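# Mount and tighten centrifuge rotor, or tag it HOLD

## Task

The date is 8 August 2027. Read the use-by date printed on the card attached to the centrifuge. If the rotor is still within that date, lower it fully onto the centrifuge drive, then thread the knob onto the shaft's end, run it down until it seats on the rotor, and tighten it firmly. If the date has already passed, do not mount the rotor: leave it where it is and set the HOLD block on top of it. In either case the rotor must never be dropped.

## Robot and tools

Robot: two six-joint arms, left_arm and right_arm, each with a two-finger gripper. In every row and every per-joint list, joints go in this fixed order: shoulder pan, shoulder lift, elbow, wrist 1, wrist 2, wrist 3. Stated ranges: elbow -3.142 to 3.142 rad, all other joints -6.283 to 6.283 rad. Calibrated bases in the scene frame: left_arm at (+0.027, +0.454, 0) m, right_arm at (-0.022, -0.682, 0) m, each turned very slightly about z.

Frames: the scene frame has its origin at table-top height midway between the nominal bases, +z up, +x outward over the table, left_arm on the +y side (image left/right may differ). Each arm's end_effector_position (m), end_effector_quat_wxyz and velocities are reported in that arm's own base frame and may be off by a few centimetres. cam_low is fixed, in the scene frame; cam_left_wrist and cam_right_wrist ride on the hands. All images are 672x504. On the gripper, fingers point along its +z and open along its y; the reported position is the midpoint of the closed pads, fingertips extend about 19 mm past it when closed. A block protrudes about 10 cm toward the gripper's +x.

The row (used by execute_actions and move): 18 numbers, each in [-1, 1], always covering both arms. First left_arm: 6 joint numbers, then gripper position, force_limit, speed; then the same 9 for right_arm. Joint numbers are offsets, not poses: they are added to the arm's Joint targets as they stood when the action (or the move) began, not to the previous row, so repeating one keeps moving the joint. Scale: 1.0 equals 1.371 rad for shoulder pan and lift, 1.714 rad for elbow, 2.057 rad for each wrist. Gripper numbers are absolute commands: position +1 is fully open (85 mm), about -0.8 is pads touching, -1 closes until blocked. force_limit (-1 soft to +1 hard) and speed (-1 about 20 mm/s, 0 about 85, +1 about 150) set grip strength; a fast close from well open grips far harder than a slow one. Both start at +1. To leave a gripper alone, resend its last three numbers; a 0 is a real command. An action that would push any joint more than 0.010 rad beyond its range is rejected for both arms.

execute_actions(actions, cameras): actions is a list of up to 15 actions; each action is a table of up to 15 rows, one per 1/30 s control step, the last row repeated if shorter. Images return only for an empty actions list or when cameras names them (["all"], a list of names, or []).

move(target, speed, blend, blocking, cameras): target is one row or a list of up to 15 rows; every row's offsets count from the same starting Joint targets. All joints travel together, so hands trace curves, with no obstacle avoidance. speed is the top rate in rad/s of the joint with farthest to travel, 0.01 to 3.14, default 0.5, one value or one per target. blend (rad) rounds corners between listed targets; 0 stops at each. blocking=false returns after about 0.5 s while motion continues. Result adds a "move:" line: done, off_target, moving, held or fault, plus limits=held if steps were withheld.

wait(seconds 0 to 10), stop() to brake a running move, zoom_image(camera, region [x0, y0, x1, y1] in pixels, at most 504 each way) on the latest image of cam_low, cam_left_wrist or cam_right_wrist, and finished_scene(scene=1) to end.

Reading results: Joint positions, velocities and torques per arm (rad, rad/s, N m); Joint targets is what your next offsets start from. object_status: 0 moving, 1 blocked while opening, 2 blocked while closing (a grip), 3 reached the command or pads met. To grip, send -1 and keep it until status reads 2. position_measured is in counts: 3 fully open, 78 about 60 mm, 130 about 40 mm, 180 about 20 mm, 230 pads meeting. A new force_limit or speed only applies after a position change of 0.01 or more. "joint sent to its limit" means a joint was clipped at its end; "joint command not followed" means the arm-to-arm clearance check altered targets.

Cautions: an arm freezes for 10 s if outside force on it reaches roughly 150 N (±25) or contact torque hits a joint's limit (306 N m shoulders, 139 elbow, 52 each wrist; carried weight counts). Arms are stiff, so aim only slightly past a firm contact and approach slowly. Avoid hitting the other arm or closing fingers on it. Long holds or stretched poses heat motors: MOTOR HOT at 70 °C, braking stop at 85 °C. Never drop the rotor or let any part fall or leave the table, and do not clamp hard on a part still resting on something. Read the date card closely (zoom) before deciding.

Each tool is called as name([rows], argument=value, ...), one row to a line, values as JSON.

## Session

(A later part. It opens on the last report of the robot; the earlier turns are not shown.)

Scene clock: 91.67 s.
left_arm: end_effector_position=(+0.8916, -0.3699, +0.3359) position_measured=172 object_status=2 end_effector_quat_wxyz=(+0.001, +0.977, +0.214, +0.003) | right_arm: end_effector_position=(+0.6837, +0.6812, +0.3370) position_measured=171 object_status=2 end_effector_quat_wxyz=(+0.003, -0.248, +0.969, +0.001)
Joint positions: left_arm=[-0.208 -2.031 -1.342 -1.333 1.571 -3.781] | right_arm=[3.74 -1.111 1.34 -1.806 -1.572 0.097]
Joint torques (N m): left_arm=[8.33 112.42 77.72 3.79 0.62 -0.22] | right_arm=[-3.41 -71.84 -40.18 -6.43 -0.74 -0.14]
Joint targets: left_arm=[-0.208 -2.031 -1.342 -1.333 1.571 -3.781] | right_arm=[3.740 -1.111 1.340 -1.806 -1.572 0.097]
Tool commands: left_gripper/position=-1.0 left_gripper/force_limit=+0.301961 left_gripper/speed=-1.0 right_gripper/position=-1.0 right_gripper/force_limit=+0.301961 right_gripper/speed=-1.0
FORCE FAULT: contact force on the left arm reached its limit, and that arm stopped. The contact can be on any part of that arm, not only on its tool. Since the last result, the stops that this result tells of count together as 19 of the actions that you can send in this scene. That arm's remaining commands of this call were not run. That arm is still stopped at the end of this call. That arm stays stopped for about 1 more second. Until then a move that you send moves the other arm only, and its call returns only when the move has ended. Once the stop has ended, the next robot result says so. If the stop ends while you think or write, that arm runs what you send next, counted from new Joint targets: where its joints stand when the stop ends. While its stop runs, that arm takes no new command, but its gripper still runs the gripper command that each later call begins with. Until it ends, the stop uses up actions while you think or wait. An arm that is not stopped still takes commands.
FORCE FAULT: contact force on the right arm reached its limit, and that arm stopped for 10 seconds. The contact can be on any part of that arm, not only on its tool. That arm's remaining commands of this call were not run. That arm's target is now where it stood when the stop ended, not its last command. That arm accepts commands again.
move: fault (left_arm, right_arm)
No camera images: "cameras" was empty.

wait(seconds=1.0, cameras=["all"])

zoom_image(camera="cam_low", region=[335, 190, 385, 240])

zoom_image(camera="cam_left_wrist", region=[0, 80, 672, 504])

Scene clock: 93.10 s.
left_arm: end_effector_position=(+0.8916, -0.3699, +0.3359) position_measured=172 object_status=2 end_effector_quat_wxyz=(+0.001, +0.977, +0.214, +0.003) | right_arm: end_effector_position=(+0.6837, +0.6812, +0.3370) position_measured=171 object_status=2 end_effector_quat_wxyz=(+0.003, -0.248, +0.969, +0.001)
Joint positions: left_arm=[-0.208 -2.031 -1.342 -1.333 1.571 -3.781] | right_arm=[3.74 -1.111 1.34 -1.806 -1.572 0.097]
Joint torques (N m): left_arm=[11.17 99.78 78.45 3.73 1.14 -0.25] | right_arm=[-2.81 -66.45 -39.7 -6.45 -0.76 -0.08]
Joint targets: left_arm=[-0.208 -2.031 -1.342 -1.333 1.571 -3.781] | right_arm=[3.740 -1.111 1.340 -1.806 -1.572 0.097]
Tool commands: left_gripper/position=-1.0 left_gripper/force_limit=+0.301961 left_gripper/speed=-1.0 right_gripper/position=-1.0 right_gripper/force_limit=+0.301961 right_gripper/speed=-1.0
FORCE FAULT, CONTINUED: the left arm's stop, for the force fault that an earlier result reported, is over. That arm's target is now where it stood when the stop ended, not its last command. That arm accepts commands again.
wait: 1.00 s; at rest from the start
camera_calibration:
cam_left_wrist: T_world_to_cam=[[0.412962, -0.910656, -0.0129676, -0.689813], [-0.853324, -0.391861, 0.343922, 0.519234], [-0.318276, -0.130962, -0.938909, 0.681099], [0, 0, 0, 1]] pos_world=[0.94472, -0.335517, 0.451969]
cam_right_wrist: T_world_to_cam=[[-0.49205, 0.870512, -0.00975741, -0.246882], [0.813637, 0.46383, 0.350509, -0.967792], [0.309649, 0.164529, -0.936508, 0.121919], [0, 0, 0, 1]] pos_world=[0.628201, 0.643746, 0.450989]

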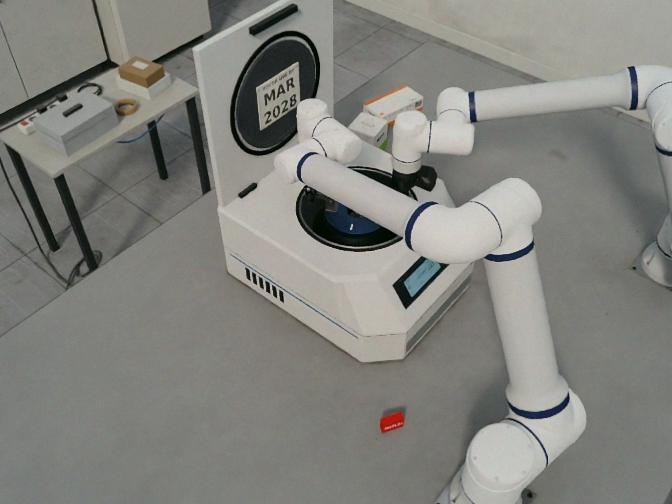

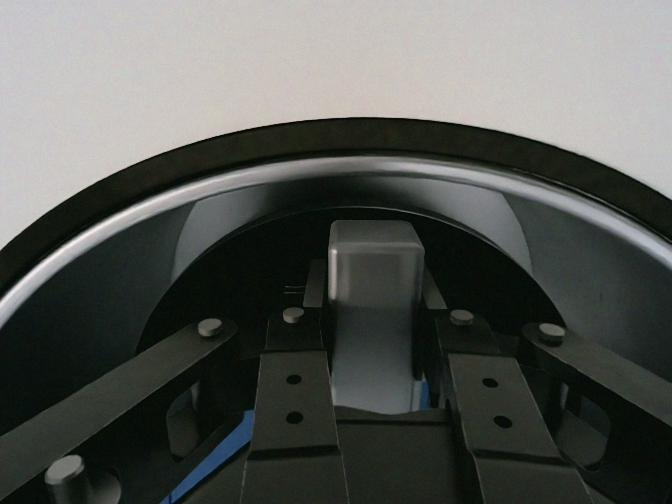

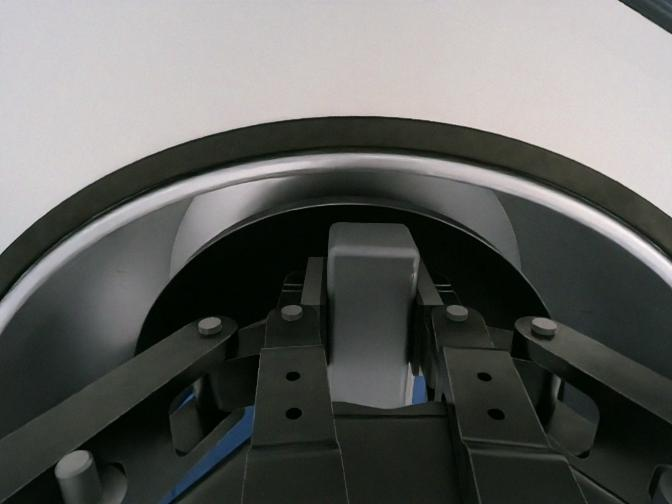

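Scaled by 10.080.

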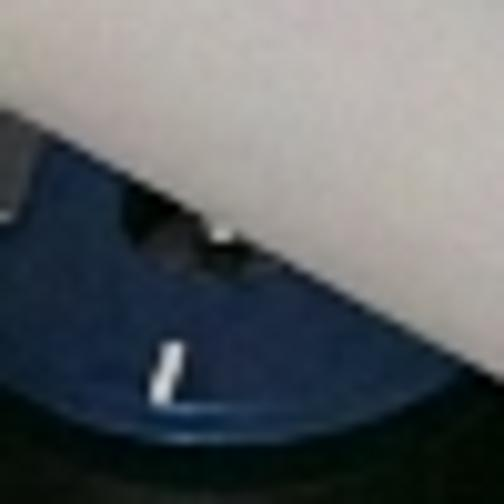

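Region (0, 80, 672, 504) is 672x424 pixels. A region can be at most 504 by 504 pixels.

move(target=[0,0.0005,0.0037,-0.0066,0,0,-1,0.3,-1,0,0,-0.0027,0.0053,0.0005,0,-1,0.3,-1], speed=0.03, cameras=[])

Scene clock: 99.87 s.
left_arm: end_effector_position=(+0.8904, -0.3696, +0.3391) position_measured=172 object_status=2 end_effector_quat_wxyz=(+0.000, +0.977, +0.214, +0.000) | right_arm: end_effector_position=(+0.6826, +0.6808, +0.3387) position_measured=171 object_status=2 end_effector_quat_wxyz=(+0.000, -0.248, +0.969, +0.000)
Joint positions: left_arm=[-0.208 -2.031 -1.336 -1.346 1.571 -3.781] | right_arm=[3.74 -1.11 1.336 -1.795 -1.571 0.097]
Joint torques (N m): left_arm=[22.28 165.89 125.16 4.78 0.71 -0.03] | right_arm=[-3.66 -114.61 -66.73 -1.99 2.92 0.02]
Joint targets: left_arm=[-0.208 -2.031 -1.335 -1.347 1.571 -3.781] | right_arm=[3.740 -1.111 1.336 -1.795 -1.571 0.097]
move: done
No camera images: "cameras" was empty.

move(target=[0,-0.0004,-0.0011,0.0012,0,0,-1,0.3,-1,0,0.0004,0.0011,-0.0012,0,0,-1,0.3,-1], speed=0.02, cameras=[])

Scene clock: 100.87 s.
left_arm: end_effector_position=(+0.8904, -0.3696, +0.3378) position_measured=172 object_status=2 end_effector_quat_wxyz=(+0.000, +0.977, +0.214, +0.000) | right_arm: end_effector_position=(+0.6826, +0.6808, +0.3374) position_measured=171 object_status=2 end_effector_quat_wxyz=(+0.000, -0.248, +0.969, +0.000)
Joint positions: left_arm=[-0.208 -2.031 -1.337 -1.344 1.571 -3.781] | right_arm=[3.74 -1.11 1.337 -1.797 -1.571 0.097]
Joint torques (N m): left_arm=[20.99 129.48 96.73 9.19 1.16 0.05] | right_arm=[-3.14 -94.33 -48.17 -11.02 2.32 -0.01]
Joint targets: left_arm=[-0.208 -2.031 -1.337 -1.344 1.571 -3.781] | right_arm=[3.740 -1.110 1.337 -1.798 -1.571 0.097]
move: done
No camera images: "cameras" was empty.

move(target=[0,-0.0003,-0.0007,0.0008,0,0,-1,0.3,-1,0,0.0003,0.0007,-0.0008,0,0,-1,0.3,-1], speed=0.02, cameras=[])

Scene clock: 101.73 s.
left_arm: end_effector_position=(+0.8904, -0.3696, +0.3369) position_measured=172 object_status=2 end_effector_quat_wxyz=(+0.000, +0.977, +0.214, +0.000) | right_arm: end_effector_position=(+0.6826, +0.6808, +0.3366) position_measured=171 object_status=2 end_effector_quat_wxyz=(+0.000, -0.248, +0.969, +0.000)
Joint positions: left_arm=[-0.208 -2.032 -1.338 -1.343 1.571 -3.781] | right_arm=[3.74 -1.11 1.339 -1.799 -1.571 0.097]
Joint torques (N m): left_arm=[19.09 102.2 67.53 6.68 1.01 -0.26] | right_arm=[-3.08 -67.33 -28.13 -8.95 1.74 -0.07]
Joint targets: left_arm=[-0.208 -2.032 -1.339 -1.343 1.571 -3.781] | right_arm=[3.740 -1.110 1.339 -1.799 -1.571 0.097]
move: done
No camera images: "cameras" was empty.

move([
  [0.0023,0.0032,-0.0039,0.0011,0,-0.0112,-1,0.3,-1,-0.0027,-0.0012,0.0014,-0.0004,0,-0.0145,-1,0.3,-1],
  [0.0023,0.0031,-0.0043,0.0015,0,-0.0112,-1,0.3,-1,-0.0027,-0.0011,0.0018,-0.0008,0,-0.0145,-1,0.3,-1],
], speed=0.03, cameras=[])

Scene clock: 106.00 s.
left_arm: end_effector_position=(+0.8889, -0.3662, +0.3363) position_measured=172 object_status=2 end_effector_quat_wxyz=(+0.000, +0.974, +0.227, +0.000) | right_arm: end_effector_position=(+0.6843, +0.6777, +0.3361) position_measured=171 object_status=2 end_effector_quat_wxyz=(+0.000, -0.261, +0.965, +0.000)
Joint positions: left_arm=[-0.205 -2.027 -1.346 -1.34 1.571 -3.804] | right_arm=[3.737 -1.111 1.342 -1.801 -1.571 0.067]
Joint torques (N m): left_arm=[33.52 105.77 43.55 3.86 0.5 -4.08] | right_arm=[-5.14 -65.46 -17.41 -6.39 -0.55 -6.35]
Joint targets: left_arm=[-0.205 -2.027 -1.346 -1.339 1.571 -3.804] | right_arm=[3.737 -1.111 1.342 -1.801 -1.571 0.067]
move: done
No camera images: "cameras" was empty.

move([
  [-0.0015,-0.0020,0.0030,-0.0011,0,0.0075,-1,0.3,-1,0.0018,0.0007,-0.0013,0.0007,0,0.0097,-1,0.3,-1],
  [-0.0038,-0.0052,0.0069,-0.0022,0,0.0187,-1,0.3,-1,0.0045,0.0019,-0.0027,0.0011,0,0.0242,-1,0.3,-1],
  [-0.0038,-0.0053,0.0065,-0.0018,0,0.0187,-1,0.3,-1,0.0045,0.0020,-0.0023,0.0007,0,0.0242,-1,0.3,-1],
], speed=0.03, cameras=[])

Scene clock: 108.77 s.
left_arm: end_effector_position=(+0.8915, -0.3718, +0.3366) position_measured=172 object_status=2 end_effector_quat_wxyz=(+0.000, +0.979, +0.205, +0.000) | right_arm: end_effector_position=(+0.6815, +0.6829, +0.3361) position_measured=171 object_status=2 end_effector_quat_wxyz=(+0.000, -0.240, +0.971, +0.000)
Joint positions: left_arm=[-0.21 -2.035 -1.334 -1.343 1.571 -3.766] | right_arm=[3.743 -1.108 1.337 -1.799 -1.571 0.117]
Joint torques (N m): left_arm=[14.17 88.99 55.65 5.31 5.4 5.1] | right_arm=[16.89 -53.06 -16.15 -5.86 0.98 3.24]
Joint targets: left_arm=[-0.210 -2.035 -1.335 -1.343 1.571 -3.765] | right_arm=[3.743 -1.108 1.338 -1.799 -1.571 0.117]
move: done
No camera images: "cameras" was empty.

wait(seconds=0.1, cameras=["cam_low"])

zoom_image(camera="cam_low", region=[343, 200, 373, 230])

zoom_image(camera="cam_low", region=[290, 160, 430, 260])

Scene clock: 110.07 s.
left_arm: end_effector_position=(+0.8914, -0.3718, +0.3363) position_measured=172 object_status=2 end_effector_quat_wxyz=(+0.000, +0.979, +0.205, +0.000) | right_arm: end_effector_position=(+0.6814, +0.6828, +0.3358) position_measured=171 object_status=2 end_effector_quat_wxyz=(+0.000, -0.240, +0.971, +0.000)
Joint positions: left_arm=[-0.21 -2.035 -1.335 -1.343 1.571 -3.765] | right_arm=[3.743 -1.108 1.338 -1.799 -1.571 0.117]
Joint torques (N m): left_arm=[20.54 80.12 44.88 3.01 5.25 5.66] | right_arm=[17.14 -44.05 -12.3 -1.33 1.75 3.17]
Joint targets: left_arm=[-0.210 -2.035 -1.335 -1.343 1.571 -3.765] | right_arm=[3.743 -1.108 1.338 -1.799 -1.571 0.117]
Tool commands: left_gripper/position=-1.0 left_gripper/force_limit=+0.3 left_gripper/speed=-1.0 right_gripper/position=-1.0 right_gripper/force_limit=+0.3 right_gripper/speed=-1.0
wait: 0.10 s; at rest from the start
Images, in order (width x height): cam_low 672x504.

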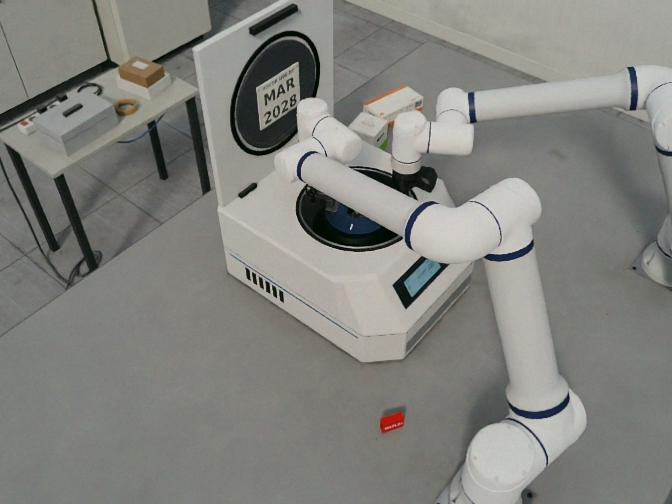

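Scaled by 16.800.

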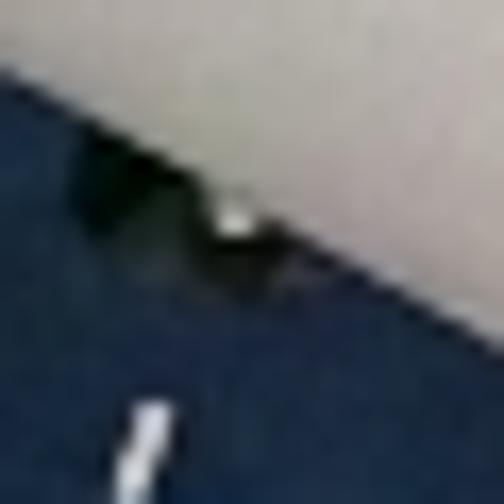

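Scaled by 3.600.

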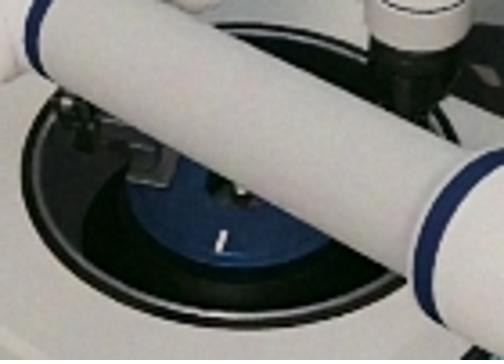

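move([
  [0.00115,0.00114,0.00022,-0.00093,0,-0.00772,-1,0.3,-1,-0.00265,-0.0009,-0.0005,0.00101,0,-0.01025,-1,0.3,-1],
  [0.00115,0.00072,-0.00086,0.00023,0,-0.00772,-1,0.3,-1,-0.00265,-0.00049,0.00058,-0.00016,0,-0.01025,-1,0.3,-1],
], speed=0.03, cameras=[])

Scene clock: 113.50 s.
left_arm: end_effector_position=(+0.8915, -0.3703, +0.3368) position_measured=172 object_status=2 end_effector_quat_wxyz=(+0.000, +0.977, +0.214, +0.000) | right_arm: end_effector_position=(+0.6836, +0.6801, +0.3364) position_measured=171 object_status=2 end_effector_quat_wxyz=(+0.000, -0.248, +0.969, +0.000)
Joint positions: left_arm=[-0.209 -2.033 -1.336 -1.343 1.571 -3.781] | right_arm=[3.739 -1.109 1.338 -1.8 -1.571 0.096]
Joint torques (N m): left_arm=[27.91 112.27 75.47 8.76 3.75 -4.54] | right_arm=[-11.95 -56.98 -22.62 -9.98 0.44 -6.06]
Joint targets: left_arm=[-0.209 -2.034 -1.336 -1.343 1.571 -3.781] | right_arm=[3.739 -1.109 1.339 -1.800 -1.571 0.096]
move: done
No camera images: "cameras" was empty.

move(target=[-0.00047,-0.00135,0.00319,-0.00174,0,-0.00032,-1,0.3,-1,-0.00107,-0.00005,-0.00151,0.00129,0,-0.00071,-1,0.3,-1], speed=0.03, cameras=[])

move(target=[0,-0.00042,-0.00108,0.00116,0,0,-1,0.3,-1,0,0.00042,0.00108,-0.00117,0,0,-1,0.3,-1], speed=0.03, cameras=[])

Scene clock: 114.63 s.
left_arm: end_effector_position=(+0.8924, -0.3711, +0.3375) position_measured=172 object_status=2 end_effector_quat_wxyz=(+0.000, +0.977, +0.214, +0.000) | right_arm: end_effector_position=(+0.6846, +0.6794, +0.3369) position_measured=171 object_status=2 end_effector_quat_wxyz=(-0.001, -0.248, +0.969, +0.000)
Joint positions: left_arm=[-0.209 -2.036 -1.331 -1.346 1.571 -3.782] | right_arm=[3.738 -1.109 1.336 -1.797 -1.571 0.094]
Joint torques (N m): left_arm=[3.28 124.24 149.13 15.6 1.27 -4.11] | right_arm=[-34.64 -68.98 -54.47 -6.17 -4.63 -6.28]
Joint targets: left_arm=[-0.209 -2.036 -1.331 -1.346 1.571 -3.782] | right_arm=[3.738 -1.109 1.336 -1.797 -1.571 0.094]
move: done
No camera images: "cameras" was empty.

Scene clock: 115.33 s.
left_arm: end_effector_position=(+0.8926, -0.3712, +0.3366) position_measured=172 object_status=2 end_effector_quat_wxyz=(+0.000, +0.977, +0.214, +0.000) | right_arm: end_effector_position=(+0.6848, +0.6793, +0.3361) position_measured=171 object_status=2 end_effector_quat_wxyz=(+0.000, -0.248, +0.969, +0.000)
Joint positions: left_arm=[-0.209 -2.036 -1.332 -1.344 1.571 -3.782] | right_arm=[3.738 -1.109 1.338 -1.799 -1.571 0.094]
Joint torques (N m): left_arm=[11.53 81.34 94.24 21.77 -0.65 -4.18] | right_arm=[-40.44 -34.47 -19.63 -17.74 -10.29 -6.34]
Joint targets: left_arm=[-0.209 -2.036 -1.333 -1.344 1.571 -3.782] | right_arm=[3.738 -1.109 1.338 -1.799 -1.571 0.094]
move: done
No camera images: "cameras" was empty.

move(target=[0,0.0011,0.0029,-0.0031,0,0,-1,0.3,-1,0,-0.0011,-0.0029,0.0031,0,0,-1,0.3,-1], speed=0.03, cameras=[])

Scene clock: 116.43 s.
left_arm: end_effector_position=(+0.8926, -0.3711, +0.3401) position_measured=172 object_status=2 end_effector_quat_wxyz=(+0.000, +0.977, +0.214, +0.000) | right_arm: end_effector_position=(+0.6849, +0.6792, +0.3394) position_measured=171 object_status=2 end_effector_quat_wxyz=(-0.001, -0.248, +0.969, +0.000)
Joint positions: left_arm=[-0.209 -2.035 -1.328 -1.35 1.571 -3.782] | right_arm=[3.738 -1.11 1.333 -1.793 -1.571 0.094]
Joint torques (N m): left_arm=[17.13 191.03 184.63 19.58 -1.56 -3.42] | right_arm=[-27.42 -118.23 -76.76 -11.77 -7.42 -5.35]
Joint targets: left_arm=[-0.209 -2.035 -1.328 -1.350 1.571 -3.782] | right_arm=[3.738 -1.110 1.333 -1.793 -1.571 0.094]
move: done
No camera images: "cameras" was empty.

move(target=[0.00086,0.00321,-0.00382,0.00105,0,0.00057,-1,0.3,-1,0.00194,-0.00066,0.00078,-0.00021,0,0.00129,-1,0.3,-1], speed=0.03, cameras=[])

Scene clock: 117.57 s.
left_arm: end_effector_position=(+0.8905, -0.3696, +0.3405) position_measured=172 object_status=2 end_effector_quat_wxyz=(+0.000, +0.977, +0.214, +0.000) | right_arm: end_effector_position=(+0.6827, +0.6807, +0.3398) position_measured=171 object_status=2 end_effector_quat_wxyz=(+0.000, -0.248, +0.969, +0.000)
Joint positions: left_arm=[-0.208 -2.03 -1.334 -1.348 1.57 -3.781] | right_arm=[3.74 -1.111 1.334 -1.794 -1.571 0.097]
Joint torques (N m): left_arm=[26.7 166.61 105.26 10.43 1.2 5.16] | right_arm=[14.08 -113.35 -46.67 -11.73 1.15 3.2]
Joint targets: left_arm=[-0.208 -2.030 -1.334 -1.348 1.571 -3.781] | right_arm=[3.740 -1.111 1.334 -1.794 -1.571 0.097]
move: done
No camera images: "cameras" was empty.

move(target=[0.00039,0.00144,-0.00172,0.00047,0,0.00026,-1,0.3,-1,0.00087,-0.00029,0.00035,-0.0001,0,0.00058,-1,0.3,-1], speed=0.03, cameras=[])

move(target=[0.00039,0.00144,-0.00172,0.00047,0,0.00026,-1,0.3,-1,0.00087,-0.00029,0.00035,-0.0001,0,0.00058,-1,0.3,-1], speed=0.03, cameras=[])

Scene clock: 118.57 s.
left_arm: end_effector_position=(+0.8895, -0.3689, +0.3404) position_measured=172 object_status=2 end_effector_quat_wxyz=(+0.000, +0.977, +0.214, +0.000) | right_arm: end_effector_position=(+0.6816, +0.6814, +0.3397) position_measured=171 object_status=2 end_effector_quat_wxyz=(+0.000, -0.248, +0.969, +0.000)
Joint positions: left_arm=[-0.208 -2.028 -1.337 -1.347 1.57 -3.78] | right_arm=[3.742 -1.111 1.335 -1.794 -1.571 0.098]
Joint torques (N m): left_arm=[33.74 175.92 83.12 2.12 5.03 5.97] | right_arm=[33.77 -128.05 -49.47 -6.9 3.45 3.87]
Joint targets: left_arm=[-0.208 -2.028 -1.337 -1.347 1.571 -3.780] | right_arm=[3.742 -1.111 1.335 -1.794 -1.571 0.098]
move: done
No camera images: "cameras" was empty.

Scene clock: 119.27 s.
left_arm: end_effector_position=(+0.8885, -0.3682, +0.3404) position_measured=172 object_status=2 end_effector_quat_wxyz=(+0.000, +0.977, +0.214, +0.000) | right_arm: end_effector_position=(+0.6807, +0.6820, +0.3398) position_measured=171 object_status=2 end_effector_quat_wxyz=(+0.000, -0.248, +0.969, +0.000)
Joint positions: left_arm=[-0.207 -2.026 -1.34 -1.346 1.57 -3.78] | right_arm=[3.743 -1.112 1.336 -1.794 -1.571 0.099]
Joint torques (N m): left_arm=[46.43 181.92 57.21 -7.31 6.91 5.96] | right_arm=[61.72 -141.4 -53.32 -2.94 10.71 4.32]
Joint targets: left_arm=[-0.207 -2.026 -1.340 -1.346 1.571 -3.780] | right_arm=[3.743 -1.112 1.336 -1.794 -1.571 0.099]
move: done
No camera images: "cameras" was empty.

move([
  [-0.00077,-0.00288,0.00343,-0.00094,0,-0.00051,-1,0.3,-1,-0.00174,0.00059,-0.0007,0.00019,0,-0.00116,-1,0.3,-1],
  [-0.00077,-0.00379,0.00106,0.00164,0,-0.00051,-1,0.3,-1,-0.00174,0.0015,0.00167,-0.00239,0,-0.00116,-1,0.3,-1],
  [0.00152,-0.00055,-0.0028,0.0027,0,-0.01172,-1,0.3,-1,-0.00442,0.00033,0.00306,-0.00278,0,-0.01568,-1,0.3,-1],
], speed=0.04, blend=[0.001,0.001,0], cameras=[])

Scene clock: 123.30 s.
left_arm: end_effector_position=(+0.8889, -0.3662, +0.3371) position_measured=172 object_status=2 end_effector_quat_wxyz=(+0.000, +0.974, +0.227, +0.000) | right_arm: end_effector_position=(+0.6842, +0.6778, +0.3365) position_measured=171 object_status=2 end_effector_quat_wxyz=(+0.000, -0.261, +0.965, +0.000)
Joint positions: left_arm=[-0.205 -2.027 -1.345 -1.341 1.571 -3.804] | right_arm=[3.737 -1.111 1.341 -1.8 -1.571 0.067]
Joint torques (N m): left_arm=[36.1 121.87 61.18 6 1.31 -3.11] | right_arm=[-7.47 -81.16 -26.4 -7.81 -1.16 -6.26]
Joint targets: left_arm=[-0.205 -2.027 -1.345 -1.341 1.571 -3.804] | right_arm=[3.737 -1.111 1.341 -1.800 -1.571 0.067]
move: done
No camera images: "cameras" was empty.

move(target=[0.00153,0.00216,-0.00257,0.0007,0,-0.00746,-1,0.3,-1,-0.00178,-0.00078,0.00093,-0.00025,0,-0.00967,-1,0.3,-1], speed=0.03, cameras=[])

move(target=[0.00153,0.00216,-0.00257,0.0007,0,-0.00746,-1,0.3,-1,-0.00178,-0.00078,0.00093,-0.00025,0,-0.00967,-1,0.3,-1], speed=0.03, cameras=[])

Scene clock: 124.53 s.
left_arm: end_effector_position=(+0.8879, -0.3640, +0.3370) position_measured=172 object_status=2 end_effector_quat_wxyz=(+0.000, +0.972, +0.235, +0.000) | right_arm: end_effector_position=(+0.6854, +0.6757, +0.3365) position_measured=171 object_status=2 end_effector_quat_wxyz=(+0.000, -0.269, +0.963, +0.000)
Joint positions: left_arm=[-0.203 -2.024 -1.349 -1.339 1.571 -3.819] | right_arm=[3.734 -1.112 1.342 -1.8 -1.571 0.047]
Joint torques (N m): left_arm=[37.69 121.49 62.85 6.94 1.83 -3.81] | right_arm=[-6.75 -80.33 -24.82 -6.21 -0.32 -5.61]
Joint targets: left_arm=[-0.203 -2.024 -1.349 -1.339 1.571 -3.819] | right_arm=[3.734 -1.112 1.342 -1.800 -1.571 0.047]
move: done
No camera images: "cameras" was empty.

Scene clock: 125.50 s.
left_arm: end_effector_position=(+0.8868, -0.3617, +0.3370) position_measured=172 object_status=2 end_effector_quat_wxyz=(+0.000, +0.970, +0.244, +0.000) | right_arm: end_effector_position=(+0.6865, +0.6737, +0.3365) position_measured=171 object_status=2 end_effector_quat_wxyz=(+0.000, -0.278, +0.961, +0.000)
Joint positions: left_arm=[-0.201 -2.021 -1.354 -1.338 1.571 -3.834] | right_arm=[3.732 -1.113 1.344 -1.801 -1.571 0.027]
Joint torques (N m): left_arm=[45.32 119.89 63.74 7.39 2.63 -4.27] | right_arm=[-5.18 -83.09 -22.97 -3.69 0.35 -6.48]
Joint targets: left_arm=[-0.201 -2.021 -1.354 -1.338 1.571 -3.835] | right_arm=[3.732 -1.113 1.344 -1.801 -1.571 0.027]
move: done
No camera images: "cameras" was empty.

move(target=[-0.00689,-0.00972,0.01157,-0.00315,0,0.03357,-1,0.3,-1,0.00801,0.00351,-0.00419,0.00113,0,0.04352,-1,0.3,-1], speed=0.06, cameras=[])

move(target=[-0.00153,-0.00216,0.00257,-0.0007,0,0.00746,-1,0.3,-1,0.00178,0.00078,-0.00093,0.00025,0,0.00967,-1,0.3,-1], speed=0.04, cameras=[])

move(target=[-0.00153,-0.00216,0.00257,-0.0007,0,0.00746,-1,0.3,-1,0.00178,0.00078,-0.00093,0.00025,0,0.00967,-1,0.3,-1], speed=0.04, cameras=[])

Scene clock: 127.77 s.
left_arm: end_effector_position=(+0.8914, -0.3718, +0.3370) position_measured=172 object_status=2 end_effector_quat_wxyz=(+0.000, +0.979, +0.205, +0.000) | right_arm: end_effector_position=(+0.6815, +0.6828, +0.3365) position_measured=171 object_status=2 end_effector_quat_wxyz=(+0.000, -0.240, +0.971, +0.000)
Joint positions: left_arm=[-0.21 -2.034 -1.334 -1.344 1.57 -3.766] | right_arm=[3.743 -1.109 1.337 -1.798 -1.571 0.117]
Joint torques (N m): left_arm=[8.87 94.28 94.66 2.82 4.13 5.64] | right_arm=[14.32 -61.35 -44.83 2.63 1.9 3.35]
Joint targets: left_arm=[-0.210 -2.034 -1.334 -1.344 1.571 -3.766] | right_arm=[3.743 -1.109 1.337 -1.798 -1.571 0.117]
move: done
No camera images: "cameras" was empty.

Scene clock: 128.57 s.
left_arm: end_effector_position=(+0.8924, -0.3740, +0.3370) position_measured=172 object_status=2 end_effector_quat_wxyz=(+0.000, +0.980, +0.197, +0.000) | right_arm: end_effector_position=(+0.6804, +0.6848, +0.3365) position_measured=171 object_status=2 end_effector_quat_wxyz=(+0.000, -0.232, +0.973, +0.000)
Joint positions: left_arm=[-0.212 -2.037 -1.33 -1.346 1.57 -3.75] | right_arm=[3.745 -1.108 1.335 -1.798 -1.571 0.136]
Joint torques (N m): left_arm=[15.08 95.77 95.54 3.55 5.19 5.1] | right_arm=[16.06 -61.22 -43.72 4.21 2.65 3.11]
Joint targets: left_arm=[-0.212 -2.037 -1.329 -1.346 1.571 -3.750] | right_arm=[3.745 -1.108 1.335 -1.798 -1.571 0.137]
move: done
No camera images: "cameras" was empty.

Scene clock: 129.37 s.
left_arm: end_effector_position=(+0.8934, -0.3763, +0.3370) position_measured=172 object_status=2 end_effector_quat_wxyz=(+0.000, +0.982, +0.188, +0.000) | right_arm: end_effector_position=(+0.6792, +0.6869, +0.3365) position_measured=171 object_status=2 end_effector_quat_wxyz=(+0.000, -0.223, +0.975, +0.000)
Joint positions: left_arm=[-0.214 -2.04 -1.325 -1.347 1.57 -3.735] | right_arm=[3.748 -1.106 1.334 -1.797 -1.571 0.156]
Joint torques (N m): left_arm=[20.04 92.84 97.42 4.49 6.3 5.98] | right_arm=[19.08 -66.68 -42.77 8.23 2.69 2.92]
Joint targets: left_arm=[-0.214 -2.040 -1.325 -1.347 1.571 -3.735] | right_arm=[3.748 -1.106 1.334 -1.797 -1.571 0.156]
move: done
No camera images: "cameras" was empty.

move(target=[-0.0023,-0.00324,0.00386,-0.00105,0,0.01119,-1,0.3,-1,0.00267,0.00117,-0.0014,0.00038,0,0.01451,-1,0.3,-1], speed=0.04, cameras=[])

move(target=[-0.0023,-0.00324,0.00386,-0.00105,0,0.01119,-1,0.3,-1,0.00267,0.00117,-0.0014,0.00038,0,0.01451,-1,0.3,-1], speed=0.04, cameras=[])

Scene clock: 130.73 s.
left_arm: end_effector_position=(+0.8948, -0.3797, +0.3370) position_measured=172 object_status=2 end_effector_quat_wxyz=(+0.000, +0.984, +0.175, +0.000) | right_arm: end_effector_position=(+0.6775, +0.6899, +0.3365) position_measured=171 object_status=2 end_effector_quat_wxyz=(+0.000, -0.210, +0.978, +0.000)
Joint positions: left_arm=[-0.218 -2.045 -1.318 -1.349 1.571 -3.712] | right_arm=[3.751 -1.105 1.331 -1.797 -1.571 0.186]
Joint torques (N m): left_arm=[32.78 82.4 99.32 7.07 6.17 6.72] | right_arm=[24.59 -76.59 -39.56 16.23 2.64 3.01]
Joint targets: left_arm=[-0.218 -2.045 -1.318 -1.349 1.571 -3.712] | right_arm=[3.751 -1.105 1.331 -1.797 -1.571 0.186]
move: done
No camera images: "cameras" was empty.

Scene clock: 131.77 s.
left_arm: end_effector_position=(+0.8963, -0.3831, +0.3369) position_measured=172 object_status=2 end_effector_quat_wxyz=(+0.000, +0.987, +0.163, +0.000) | right_arm: end_effector_position=(+0.6758, +0.6930, +0.3365) position_measured=171 object_status=2 end_effector_quat_wxyz=(+0.000, -0.197, +0.980, +0.000)
Joint positions: left_arm=[-0.221 -2.049 -1.312 -1.351 1.571 -3.689] | right_arm=[3.755 -1.103 1.329 -1.796 -1.571 0.216]
Joint torques (N m): left_arm=[45.95 69.97 102.43 10.57 6.36 6.31] | right_arm=[33.27 -88.79 -36.33 26.99 2.55 3.58]
Joint targets: left_arm=[-0.221 -2.049 -1.312 -1.351 1.571 -3.689] | right_arm=[3.755 -1.103 1.329 -1.796 -1.571 0.216]
move: done
No camera images: "cameras" was empty.

move(target=[0.00918,0.01296,-0.01542,0.0042,0,-0.04476,-1,0.3,-1,-0.01068,-0.00468,0.00558,-0.0015,0,-0.05802,-1,0.3,-1], speed=0.06, cameras=[])

Scene clock: 135.00 s.
left_arm: end_effector_position=(+0.8904, -0.3696, +0.3371) position_measured=172 object_status=2 end_effector_quat_wxyz=(+0.000, +0.977, +0.214, +0.000) | right_arm: end_effector_position=(+0.6826, +0.6808, +0.3365) position_measured=171 object_status=2 end_effector_quat_wxyz=(+0.000, -0.248, +0.969, +0.000)
Joint positions: left_arm=[-0.208 -2.031 -1.338 -1.343 1.571 -3.781] | right_arm=[3.74 -1.11 1.338 -1.799 -1.571 0.097]
Joint torques (N m): left_arm=[31.87 122.93 62.18 6.26 5.75 -3.52] | right_arm=[-8.05 -81.16 -27.08 -8.49 2.6 -6.02]
Joint targets: left_arm=[-0.208 -2.031 -1.338 -1.343 1.571 -3.781] | right_arm=[3.740 -1.110 1.338 -1.799 -1.571 0.097]
move: done
No camera images: "cameras" was empty.

execute_actions([
  [[0,0,0,0,0,0,0.3,0.3,-0.3,0,0,0,0,0,0,0.3,0.3,-0.3]],
], cameras=["cam_low","cam_left_wrist","cam_right_wrist"])

Scene clock: 136.03 s.
left_arm: end_effector_position=(+0.8904, -0.3695, +0.3371) position_measured=91 object_status=0 end_effector_quat_wxyz=(+0.000, +0.977, +0.214, +0.000) | right_arm: end_effector_position=(+0.6826, +0.6808, +0.3365) position_measured=91 object_status=0 end_effector_quat_wxyz=(+0.000, -0.248, +0.969, +0.000)
Joint positions: left_arm=[-0.208 -2.031 -1.338 -1.343 1.571 -3.781] | right_arm=[3.74 -1.11 1.338 -1.799 -1.571 0.097]
Joint torques (N m): left_arm=[-5.02 127.62 91.92 3.95 -1.5 -3.84] | right_arm=[-9.05 -81.76 -49.48 -8.56 -2.98 2.97]
Joint targets: left_arm=[-0.208 -2.031 -1.338 -1.343 1.571 -3.781] | right_arm=[3.740 -1.110 1.338 -1.799 -1.571 0.097]
Step readings (joint positions of left_arm | right_arm):
0: [-0.208 -2.031 -1.338 -1.343 1.571 -3.781] | [3.740 -1.110 1.338 -1.799 -1.571 0.097]
1: [-0.208 -2.031 -1.338 -1.343 1.571 -3.781] | [3.740 -1.110 1.338 -1.799 -1.571 0.097]
2: [-0.208 -2.031 -1.338 -1.343 1.571 -3.781] | [3.740 -1.110 1.338 -1.799 -1.571 0.097]
4: [-0.208 -2.031 -1.338 -1.343 1.571 -3.781] | [3.740 -1.110 1.339 -1.799 -1.571 0.097]
8: [-0.208 -2.031 -1.338 -1.343 1.571 -3.781] | [3.740 -1.110 1.339 -1.799 -1.571 0.097]
15: [-0.208 -2.031 -1.338 -1.343 1.571 -3.781] | [3.740 -1.110 1.339 -1.799 -1.571 0.097]
camera_calibration:
cam_left_wrist: T_world_to_cam=[[0.412915, -0.910617, -0.0166596, -0.687684], [-0.851196, -0.392348, 0.34861, 0.514283], [-0.323986, -0.129766, -0.93712, 0.686789], [0, 0, 0, 1]] pos_world=[0.944221, -0.335317, 0.452863]
cam_right_wrist: T_world_to_cam=[[-0.492174, 0.870448, -0.00923149, -0.247111], [0.815575, 0.464803, 0.344666, -0.966591], [0.304305, 0.162107, -0.93868, 0.127883], [0, 0, 0, 1]] pos_world=[0.627791, 0.643641, 0.450911]

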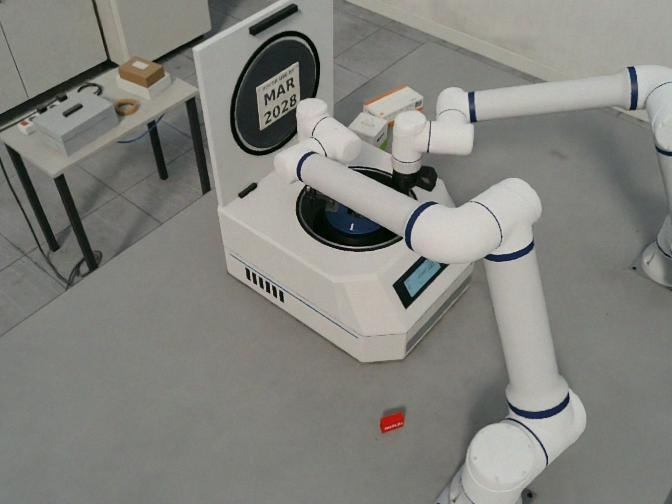

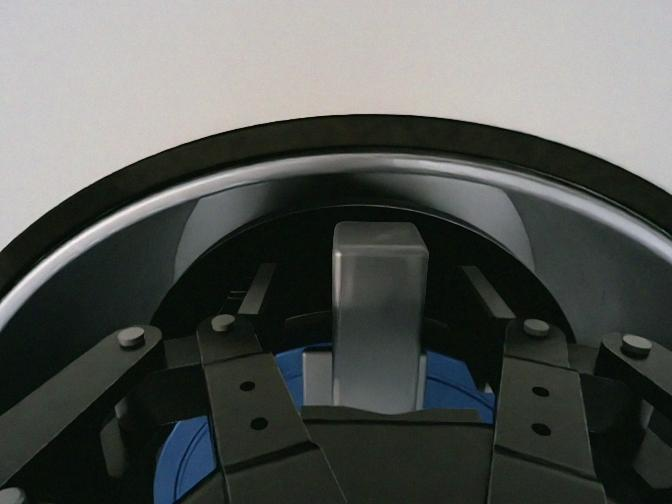

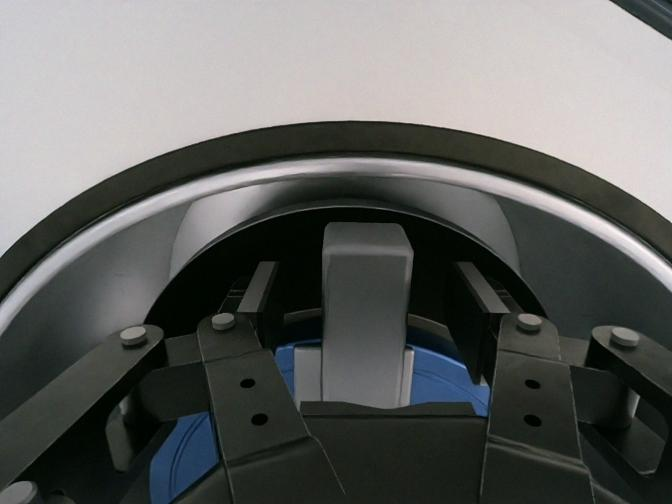

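zoom_image(camera="cam_left_wrist", region=[280, 190, 480, 420])

zoom_image(camera="cam_right_wrist", region=[270, 190, 470, 420])

Scaled by 2.191.

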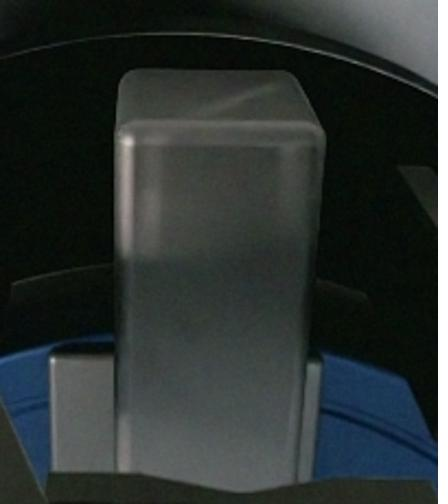

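Scaled by 2.191.

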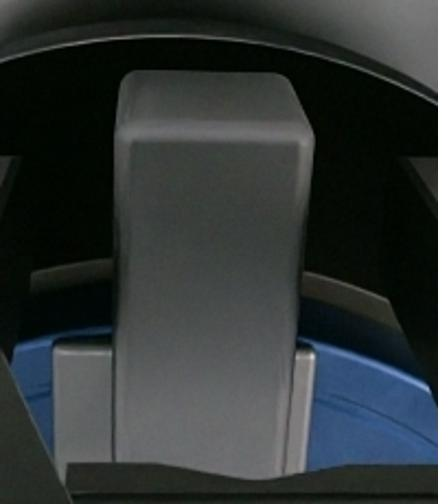

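move(target=[0,0.01583,0.17946,-0.16009,0,0,0.3,0.3,-0.3,0,-0.01915,-0.13443,0.12478,0,0,0.3,0.3,-0.3], speed=0.3, cameras=["all"])

zoom_image(camera="cam_left_wrist", region=[180, 130, 500, 410])

zoom_image(camera="cam_right_wrist", region=[180, 130, 500, 410])

Scene clock: 138.57 s.
left_arm: end_effector_position=(+0.8903, -0.3695, +0.5296) position_measured=91 object_status=3 end_effector_quat_wxyz=(+0.000, +0.977, +0.214, +0.000) | right_arm: end_effector_position=(+0.6827, +0.6809, +0.4889) position_measured=91 object_status=3 end_effector_quat_wxyz=(+0.000, -0.248, +0.969, +0.000)
Joint positions: left_arm=[-0.208 -2.01 -1.031 -1.672 1.571 -3.781] | right_arm=[3.74 -1.136 1.108 -1.542 -1.571 0.097]
Joint torques (N m): left_arm=[-0.73 129.99 94.48 1.6 -1.9 -4.22] | right_arm=[-9.3 -83.4 -49.17 -1.01 -2.8 3.43]
Joint targets: left_arm=[-0.208 -2.010 -1.031 -1.672 1.571 -3.781] | right_arm=[3.740 -1.136 1.108 -1.542 -1.571 0.097]
move: done
camera_calibration:
cam_left_wrist: T_world_to_cam=[[0.412915, -0.910617, -0.0166596, -0.684436], [-0.851196, -0.392348, 0.34861, 0.447091], [-0.323986, -0.129766, -0.93712, 0.867152], [0, 0, 0, 1]] pos_world=[0.944121, -0.335317, 0.645363]
cam_right_wrist: T_world_to_cam=[[-0.492148, 0.870462, -0.00931314, -0.24572], [0.815589, 0.464811, 0.344623, -1.0192], [0.30431, 0.16201, -0.938695, 0.270866], [0, 0, 0, 1]] pos_world=[0.627891, 0.643741, 0.603211]

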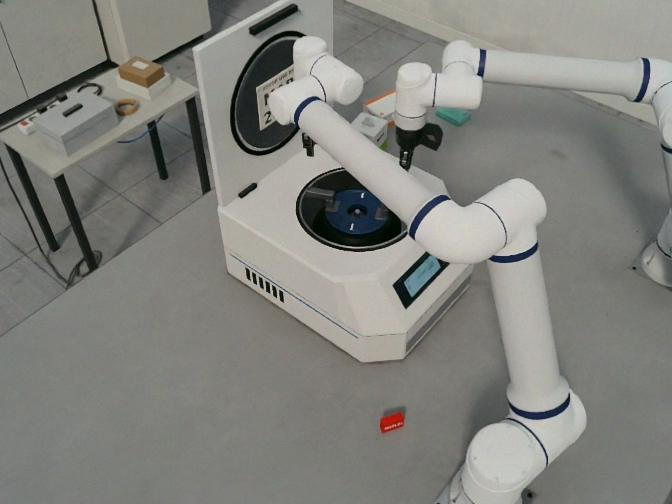

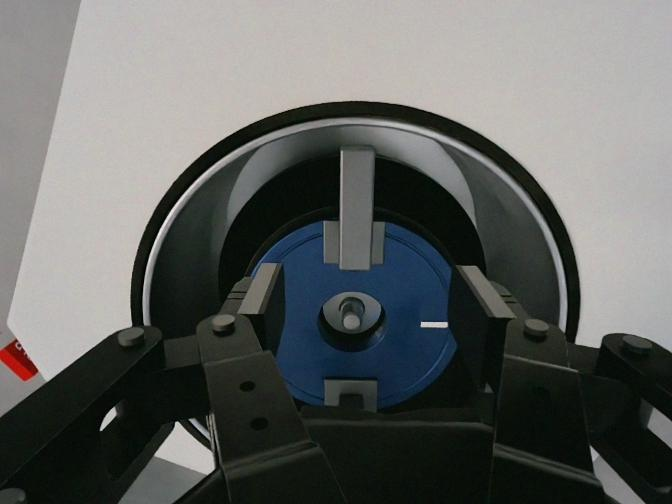

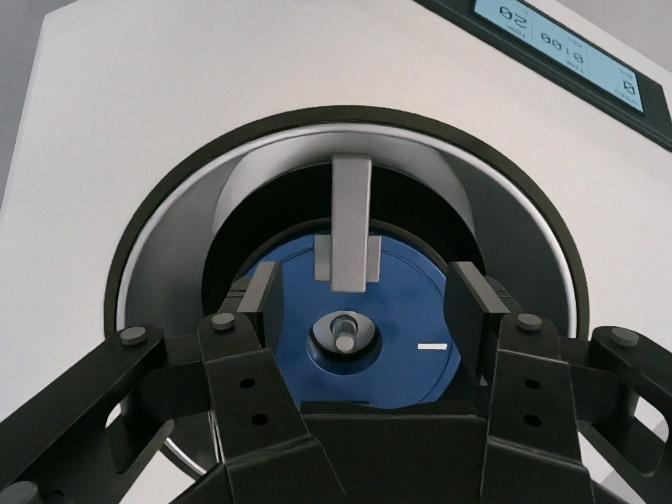

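Scaled by 1.575.

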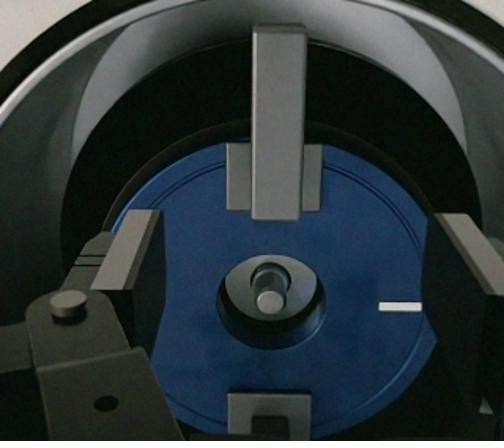

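Scaled by 1.575.

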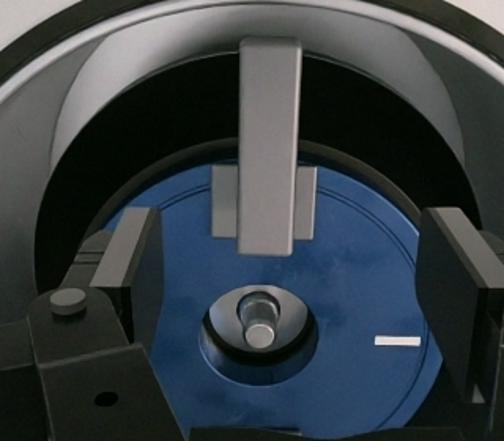

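Let me look closely at the hub and shaft protrusion.

zoom_image(camera="cam_left_wrist", region=[310, 270, 400, 360])

zoom_image(camera="cam_right_wrist", region=[300, 295, 390, 385])

zoom_image(camera="cam_low", region=[300, 160, 420, 260])

Scaled by 5.600.

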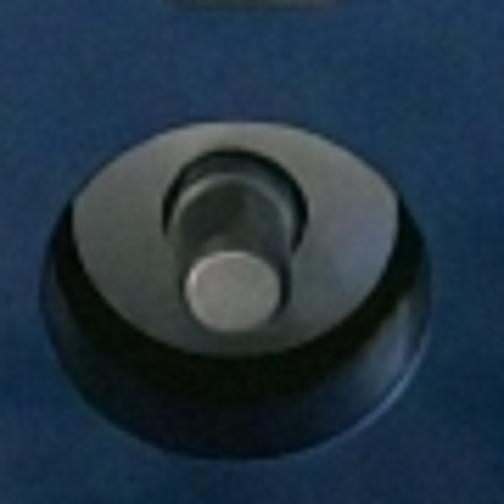

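Scaled by 5.600.

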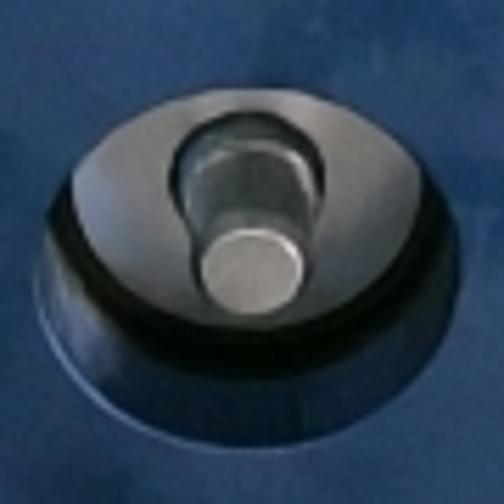

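Scaled by 4.200.

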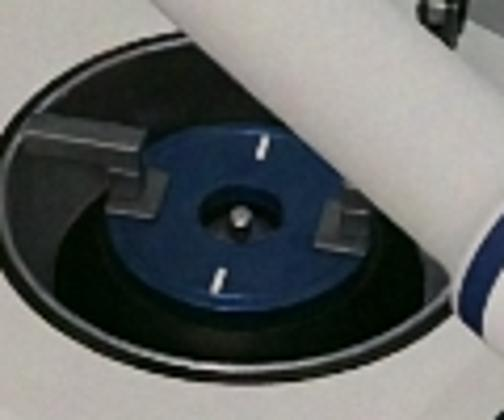

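move([
  [0.2748,0.6276,-0.6911,0.1578,0,0,0.3,0.3,-0.3,-0.3777,-0.3977,0.4439,-0.1052,0,-0.7156,1,-1,0],
  [0.2748,0.6276,-0.6911,0.1578,0,0,0.3,0.3,-0.3,-0.3777,-0.3220,0.5729,-0.2632,0,-0.7156,1,-1,0],
], speed=1.2, blend=[0.1,0], cameras=["all"])

zoom_image(camera="cam_low", region=[290, 150, 430, 260])

zoom_image(camera="cam_right_wrist", region=[250, 130, 430, 290])

Scene clock: 146.20 s.
left_arm: end_effector_position=(+0.4471, -0.1040, +0.3503) position_measured=91 object_status=3 end_effector_quat_wxyz=(+0.000, +0.919, +0.393, +0.000) | right_arm: end_effector_position=(+0.5952, +0.2264, +0.2504) position_measured=3 object_status=3 end_effector_quat_wxyz=(+0.000, -0.665, +0.746, +0.000)
Joint positions: left_arm=[0.169 -1.149 -2.215 -1.348 1.57 -3.781] | right_arm=[3.222 -1.578 2.09 -2.083 -1.571 -1.375]
Joint torques (N m): left_arm=[17.84 33.47 66.2 6.31 0.02 -4.23] | right_arm=[-15.09 -25.23 -27.09 -11.68 -2.4 -4.77]
Joint targets: left_arm=[0.169 -1.149 -2.215 -1.348 1.571 -3.781] | right_arm=[3.222 -1.578 2.090 -2.084 -1.571 -1.375]
move: done
camera_calibration:
cam_left_wrist: T_world_to_cam=[[0.719039, -0.694778, -0.0162994, -0.377166], [-0.647323, -0.678094, 0.348083, 0.115761], [-0.252893, -0.239734, -0.937322, 0.546776], [0, 0, 0, 1]] pos_world=[0.484408, -0.0524685, 0.466063]
cam_right_wrist: T_world_to_cam=[[-0.994742, 0.101971, -0.00955274, 0.577747], [0.0924117, 0.933859, 0.345497, -0.330314], [0.0441515, 0.342797, -0.938371, 0.261161], [0, 0, 0, 1]] pos_world=[0.593703, 0.160028, 0.364708]

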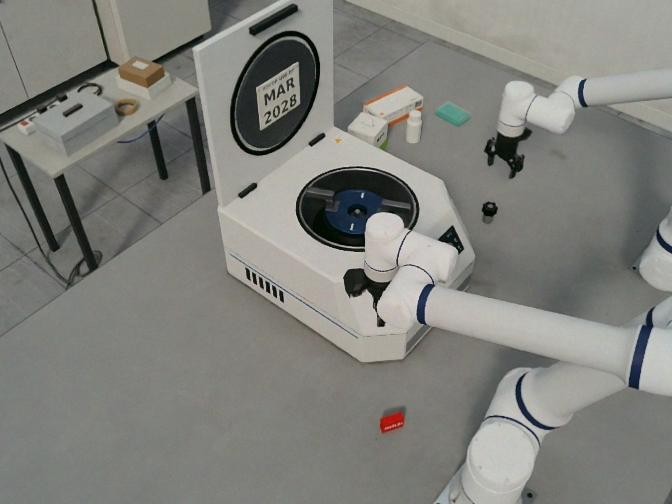

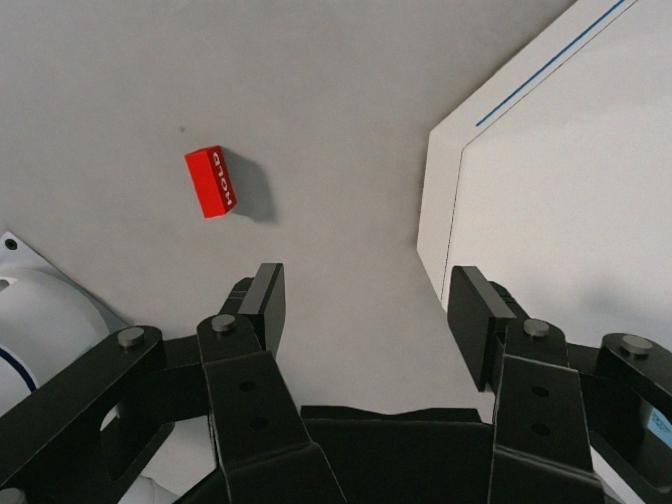

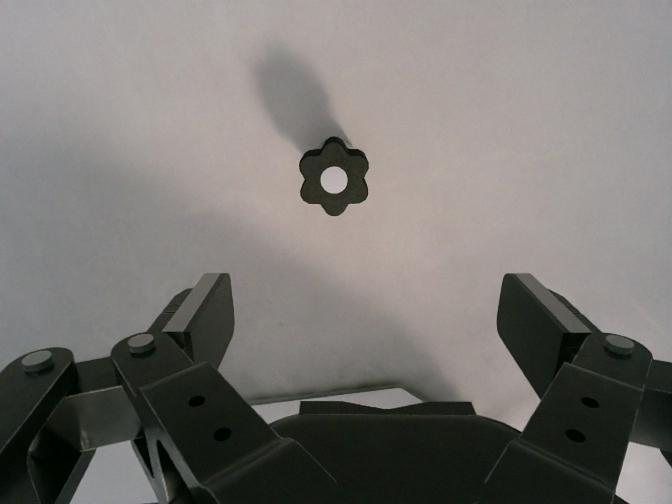

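Scaled by 3.600.

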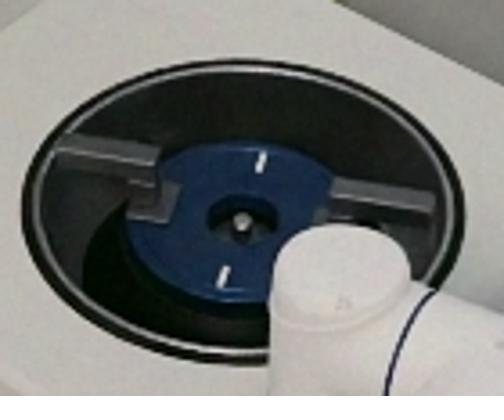

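Scaled by 2.800.

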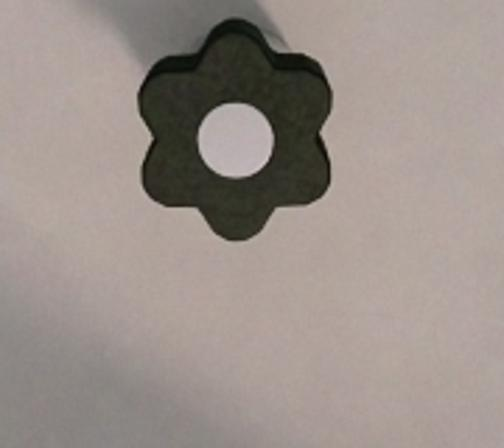

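move([
  [0,0,0,0,0,0,0.3,0.3,-0.3,-0.0139,0.1063,0.0606,-0.1213,0,-0.0092,0.4,-0.4,0],
  [0,0,0,0,0,0,0.3,0.3,-0.3,-0.0139,0.1899,0.0879,-0.1998,0,-0.0092,0.4,-0.4,0],
], speed=0.5, blend=[0.03,0], cameras=["cam_low","cam_right_wrist"])

zoom_image(camera="cam_low", region=[460, 130, 560, 240])

Scene clock: 149.37 s.
left_arm: end_effector_position=(+0.4471, -0.1040, +0.3503) position_measured=91 object_status=3 end_effector_quat_wxyz=(+0.000, +0.919, +0.393, +0.000) | right_arm: end_effector_position=(+0.6045, +0.2153, +0.0552) position_measured=78 object_status=3 end_effector_quat_wxyz=(+0.000, -0.665, +0.746, +0.000)
Joint positions: left_arm=[0.169 -1.149 -2.215 -1.348 1.571 -3.781] | right_arm=[3.203 -1.317 2.241 -2.494 -1.571 -1.394]
Joint torques (N m): left_arm=[18.25 33.87 65.81 6.17 2.01 -3.98] | right_arm=[-14.2 -35.89 -17.34 -11.83 -2.12 -4.82]
Joint targets: left_arm=[0.169 -1.149 -2.215 -1.348 1.571 -3.781] | right_arm=[3.203 -1.317 2.241 -2.495 -1.571 -1.394]
move: done
camera_calibration:
cam_right_wrist: T_world_to_cam=[[-0.994732, 0.102067, -0.00952689, 0.58623], [0.0925151, 0.93388, 0.345411, -0.253511], [0.0441521, 0.34271, -0.938403, 0.0813695], [0, 0, 0, 1]] pos_world=[0.603003, 0.149028, 0.169508]
Images, in order (width x height): cam_low 672x504, cam_right_wrist 672x504.

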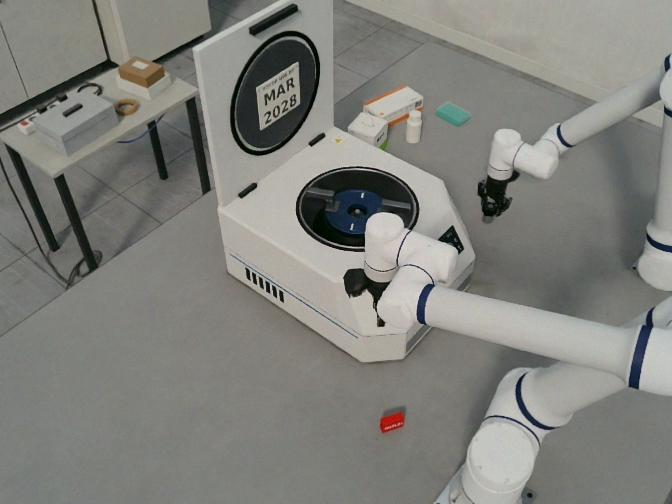

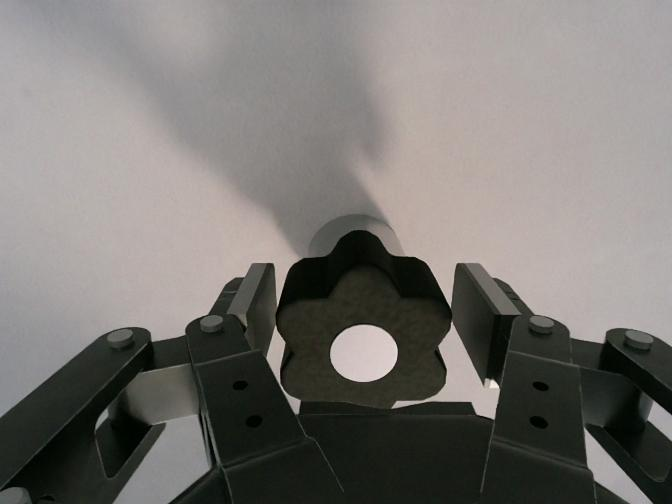

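Scaled by 4.582.

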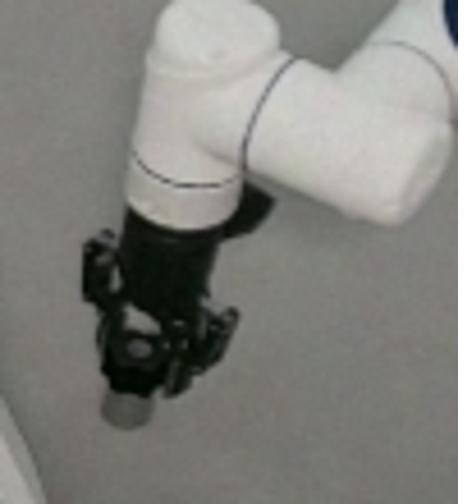

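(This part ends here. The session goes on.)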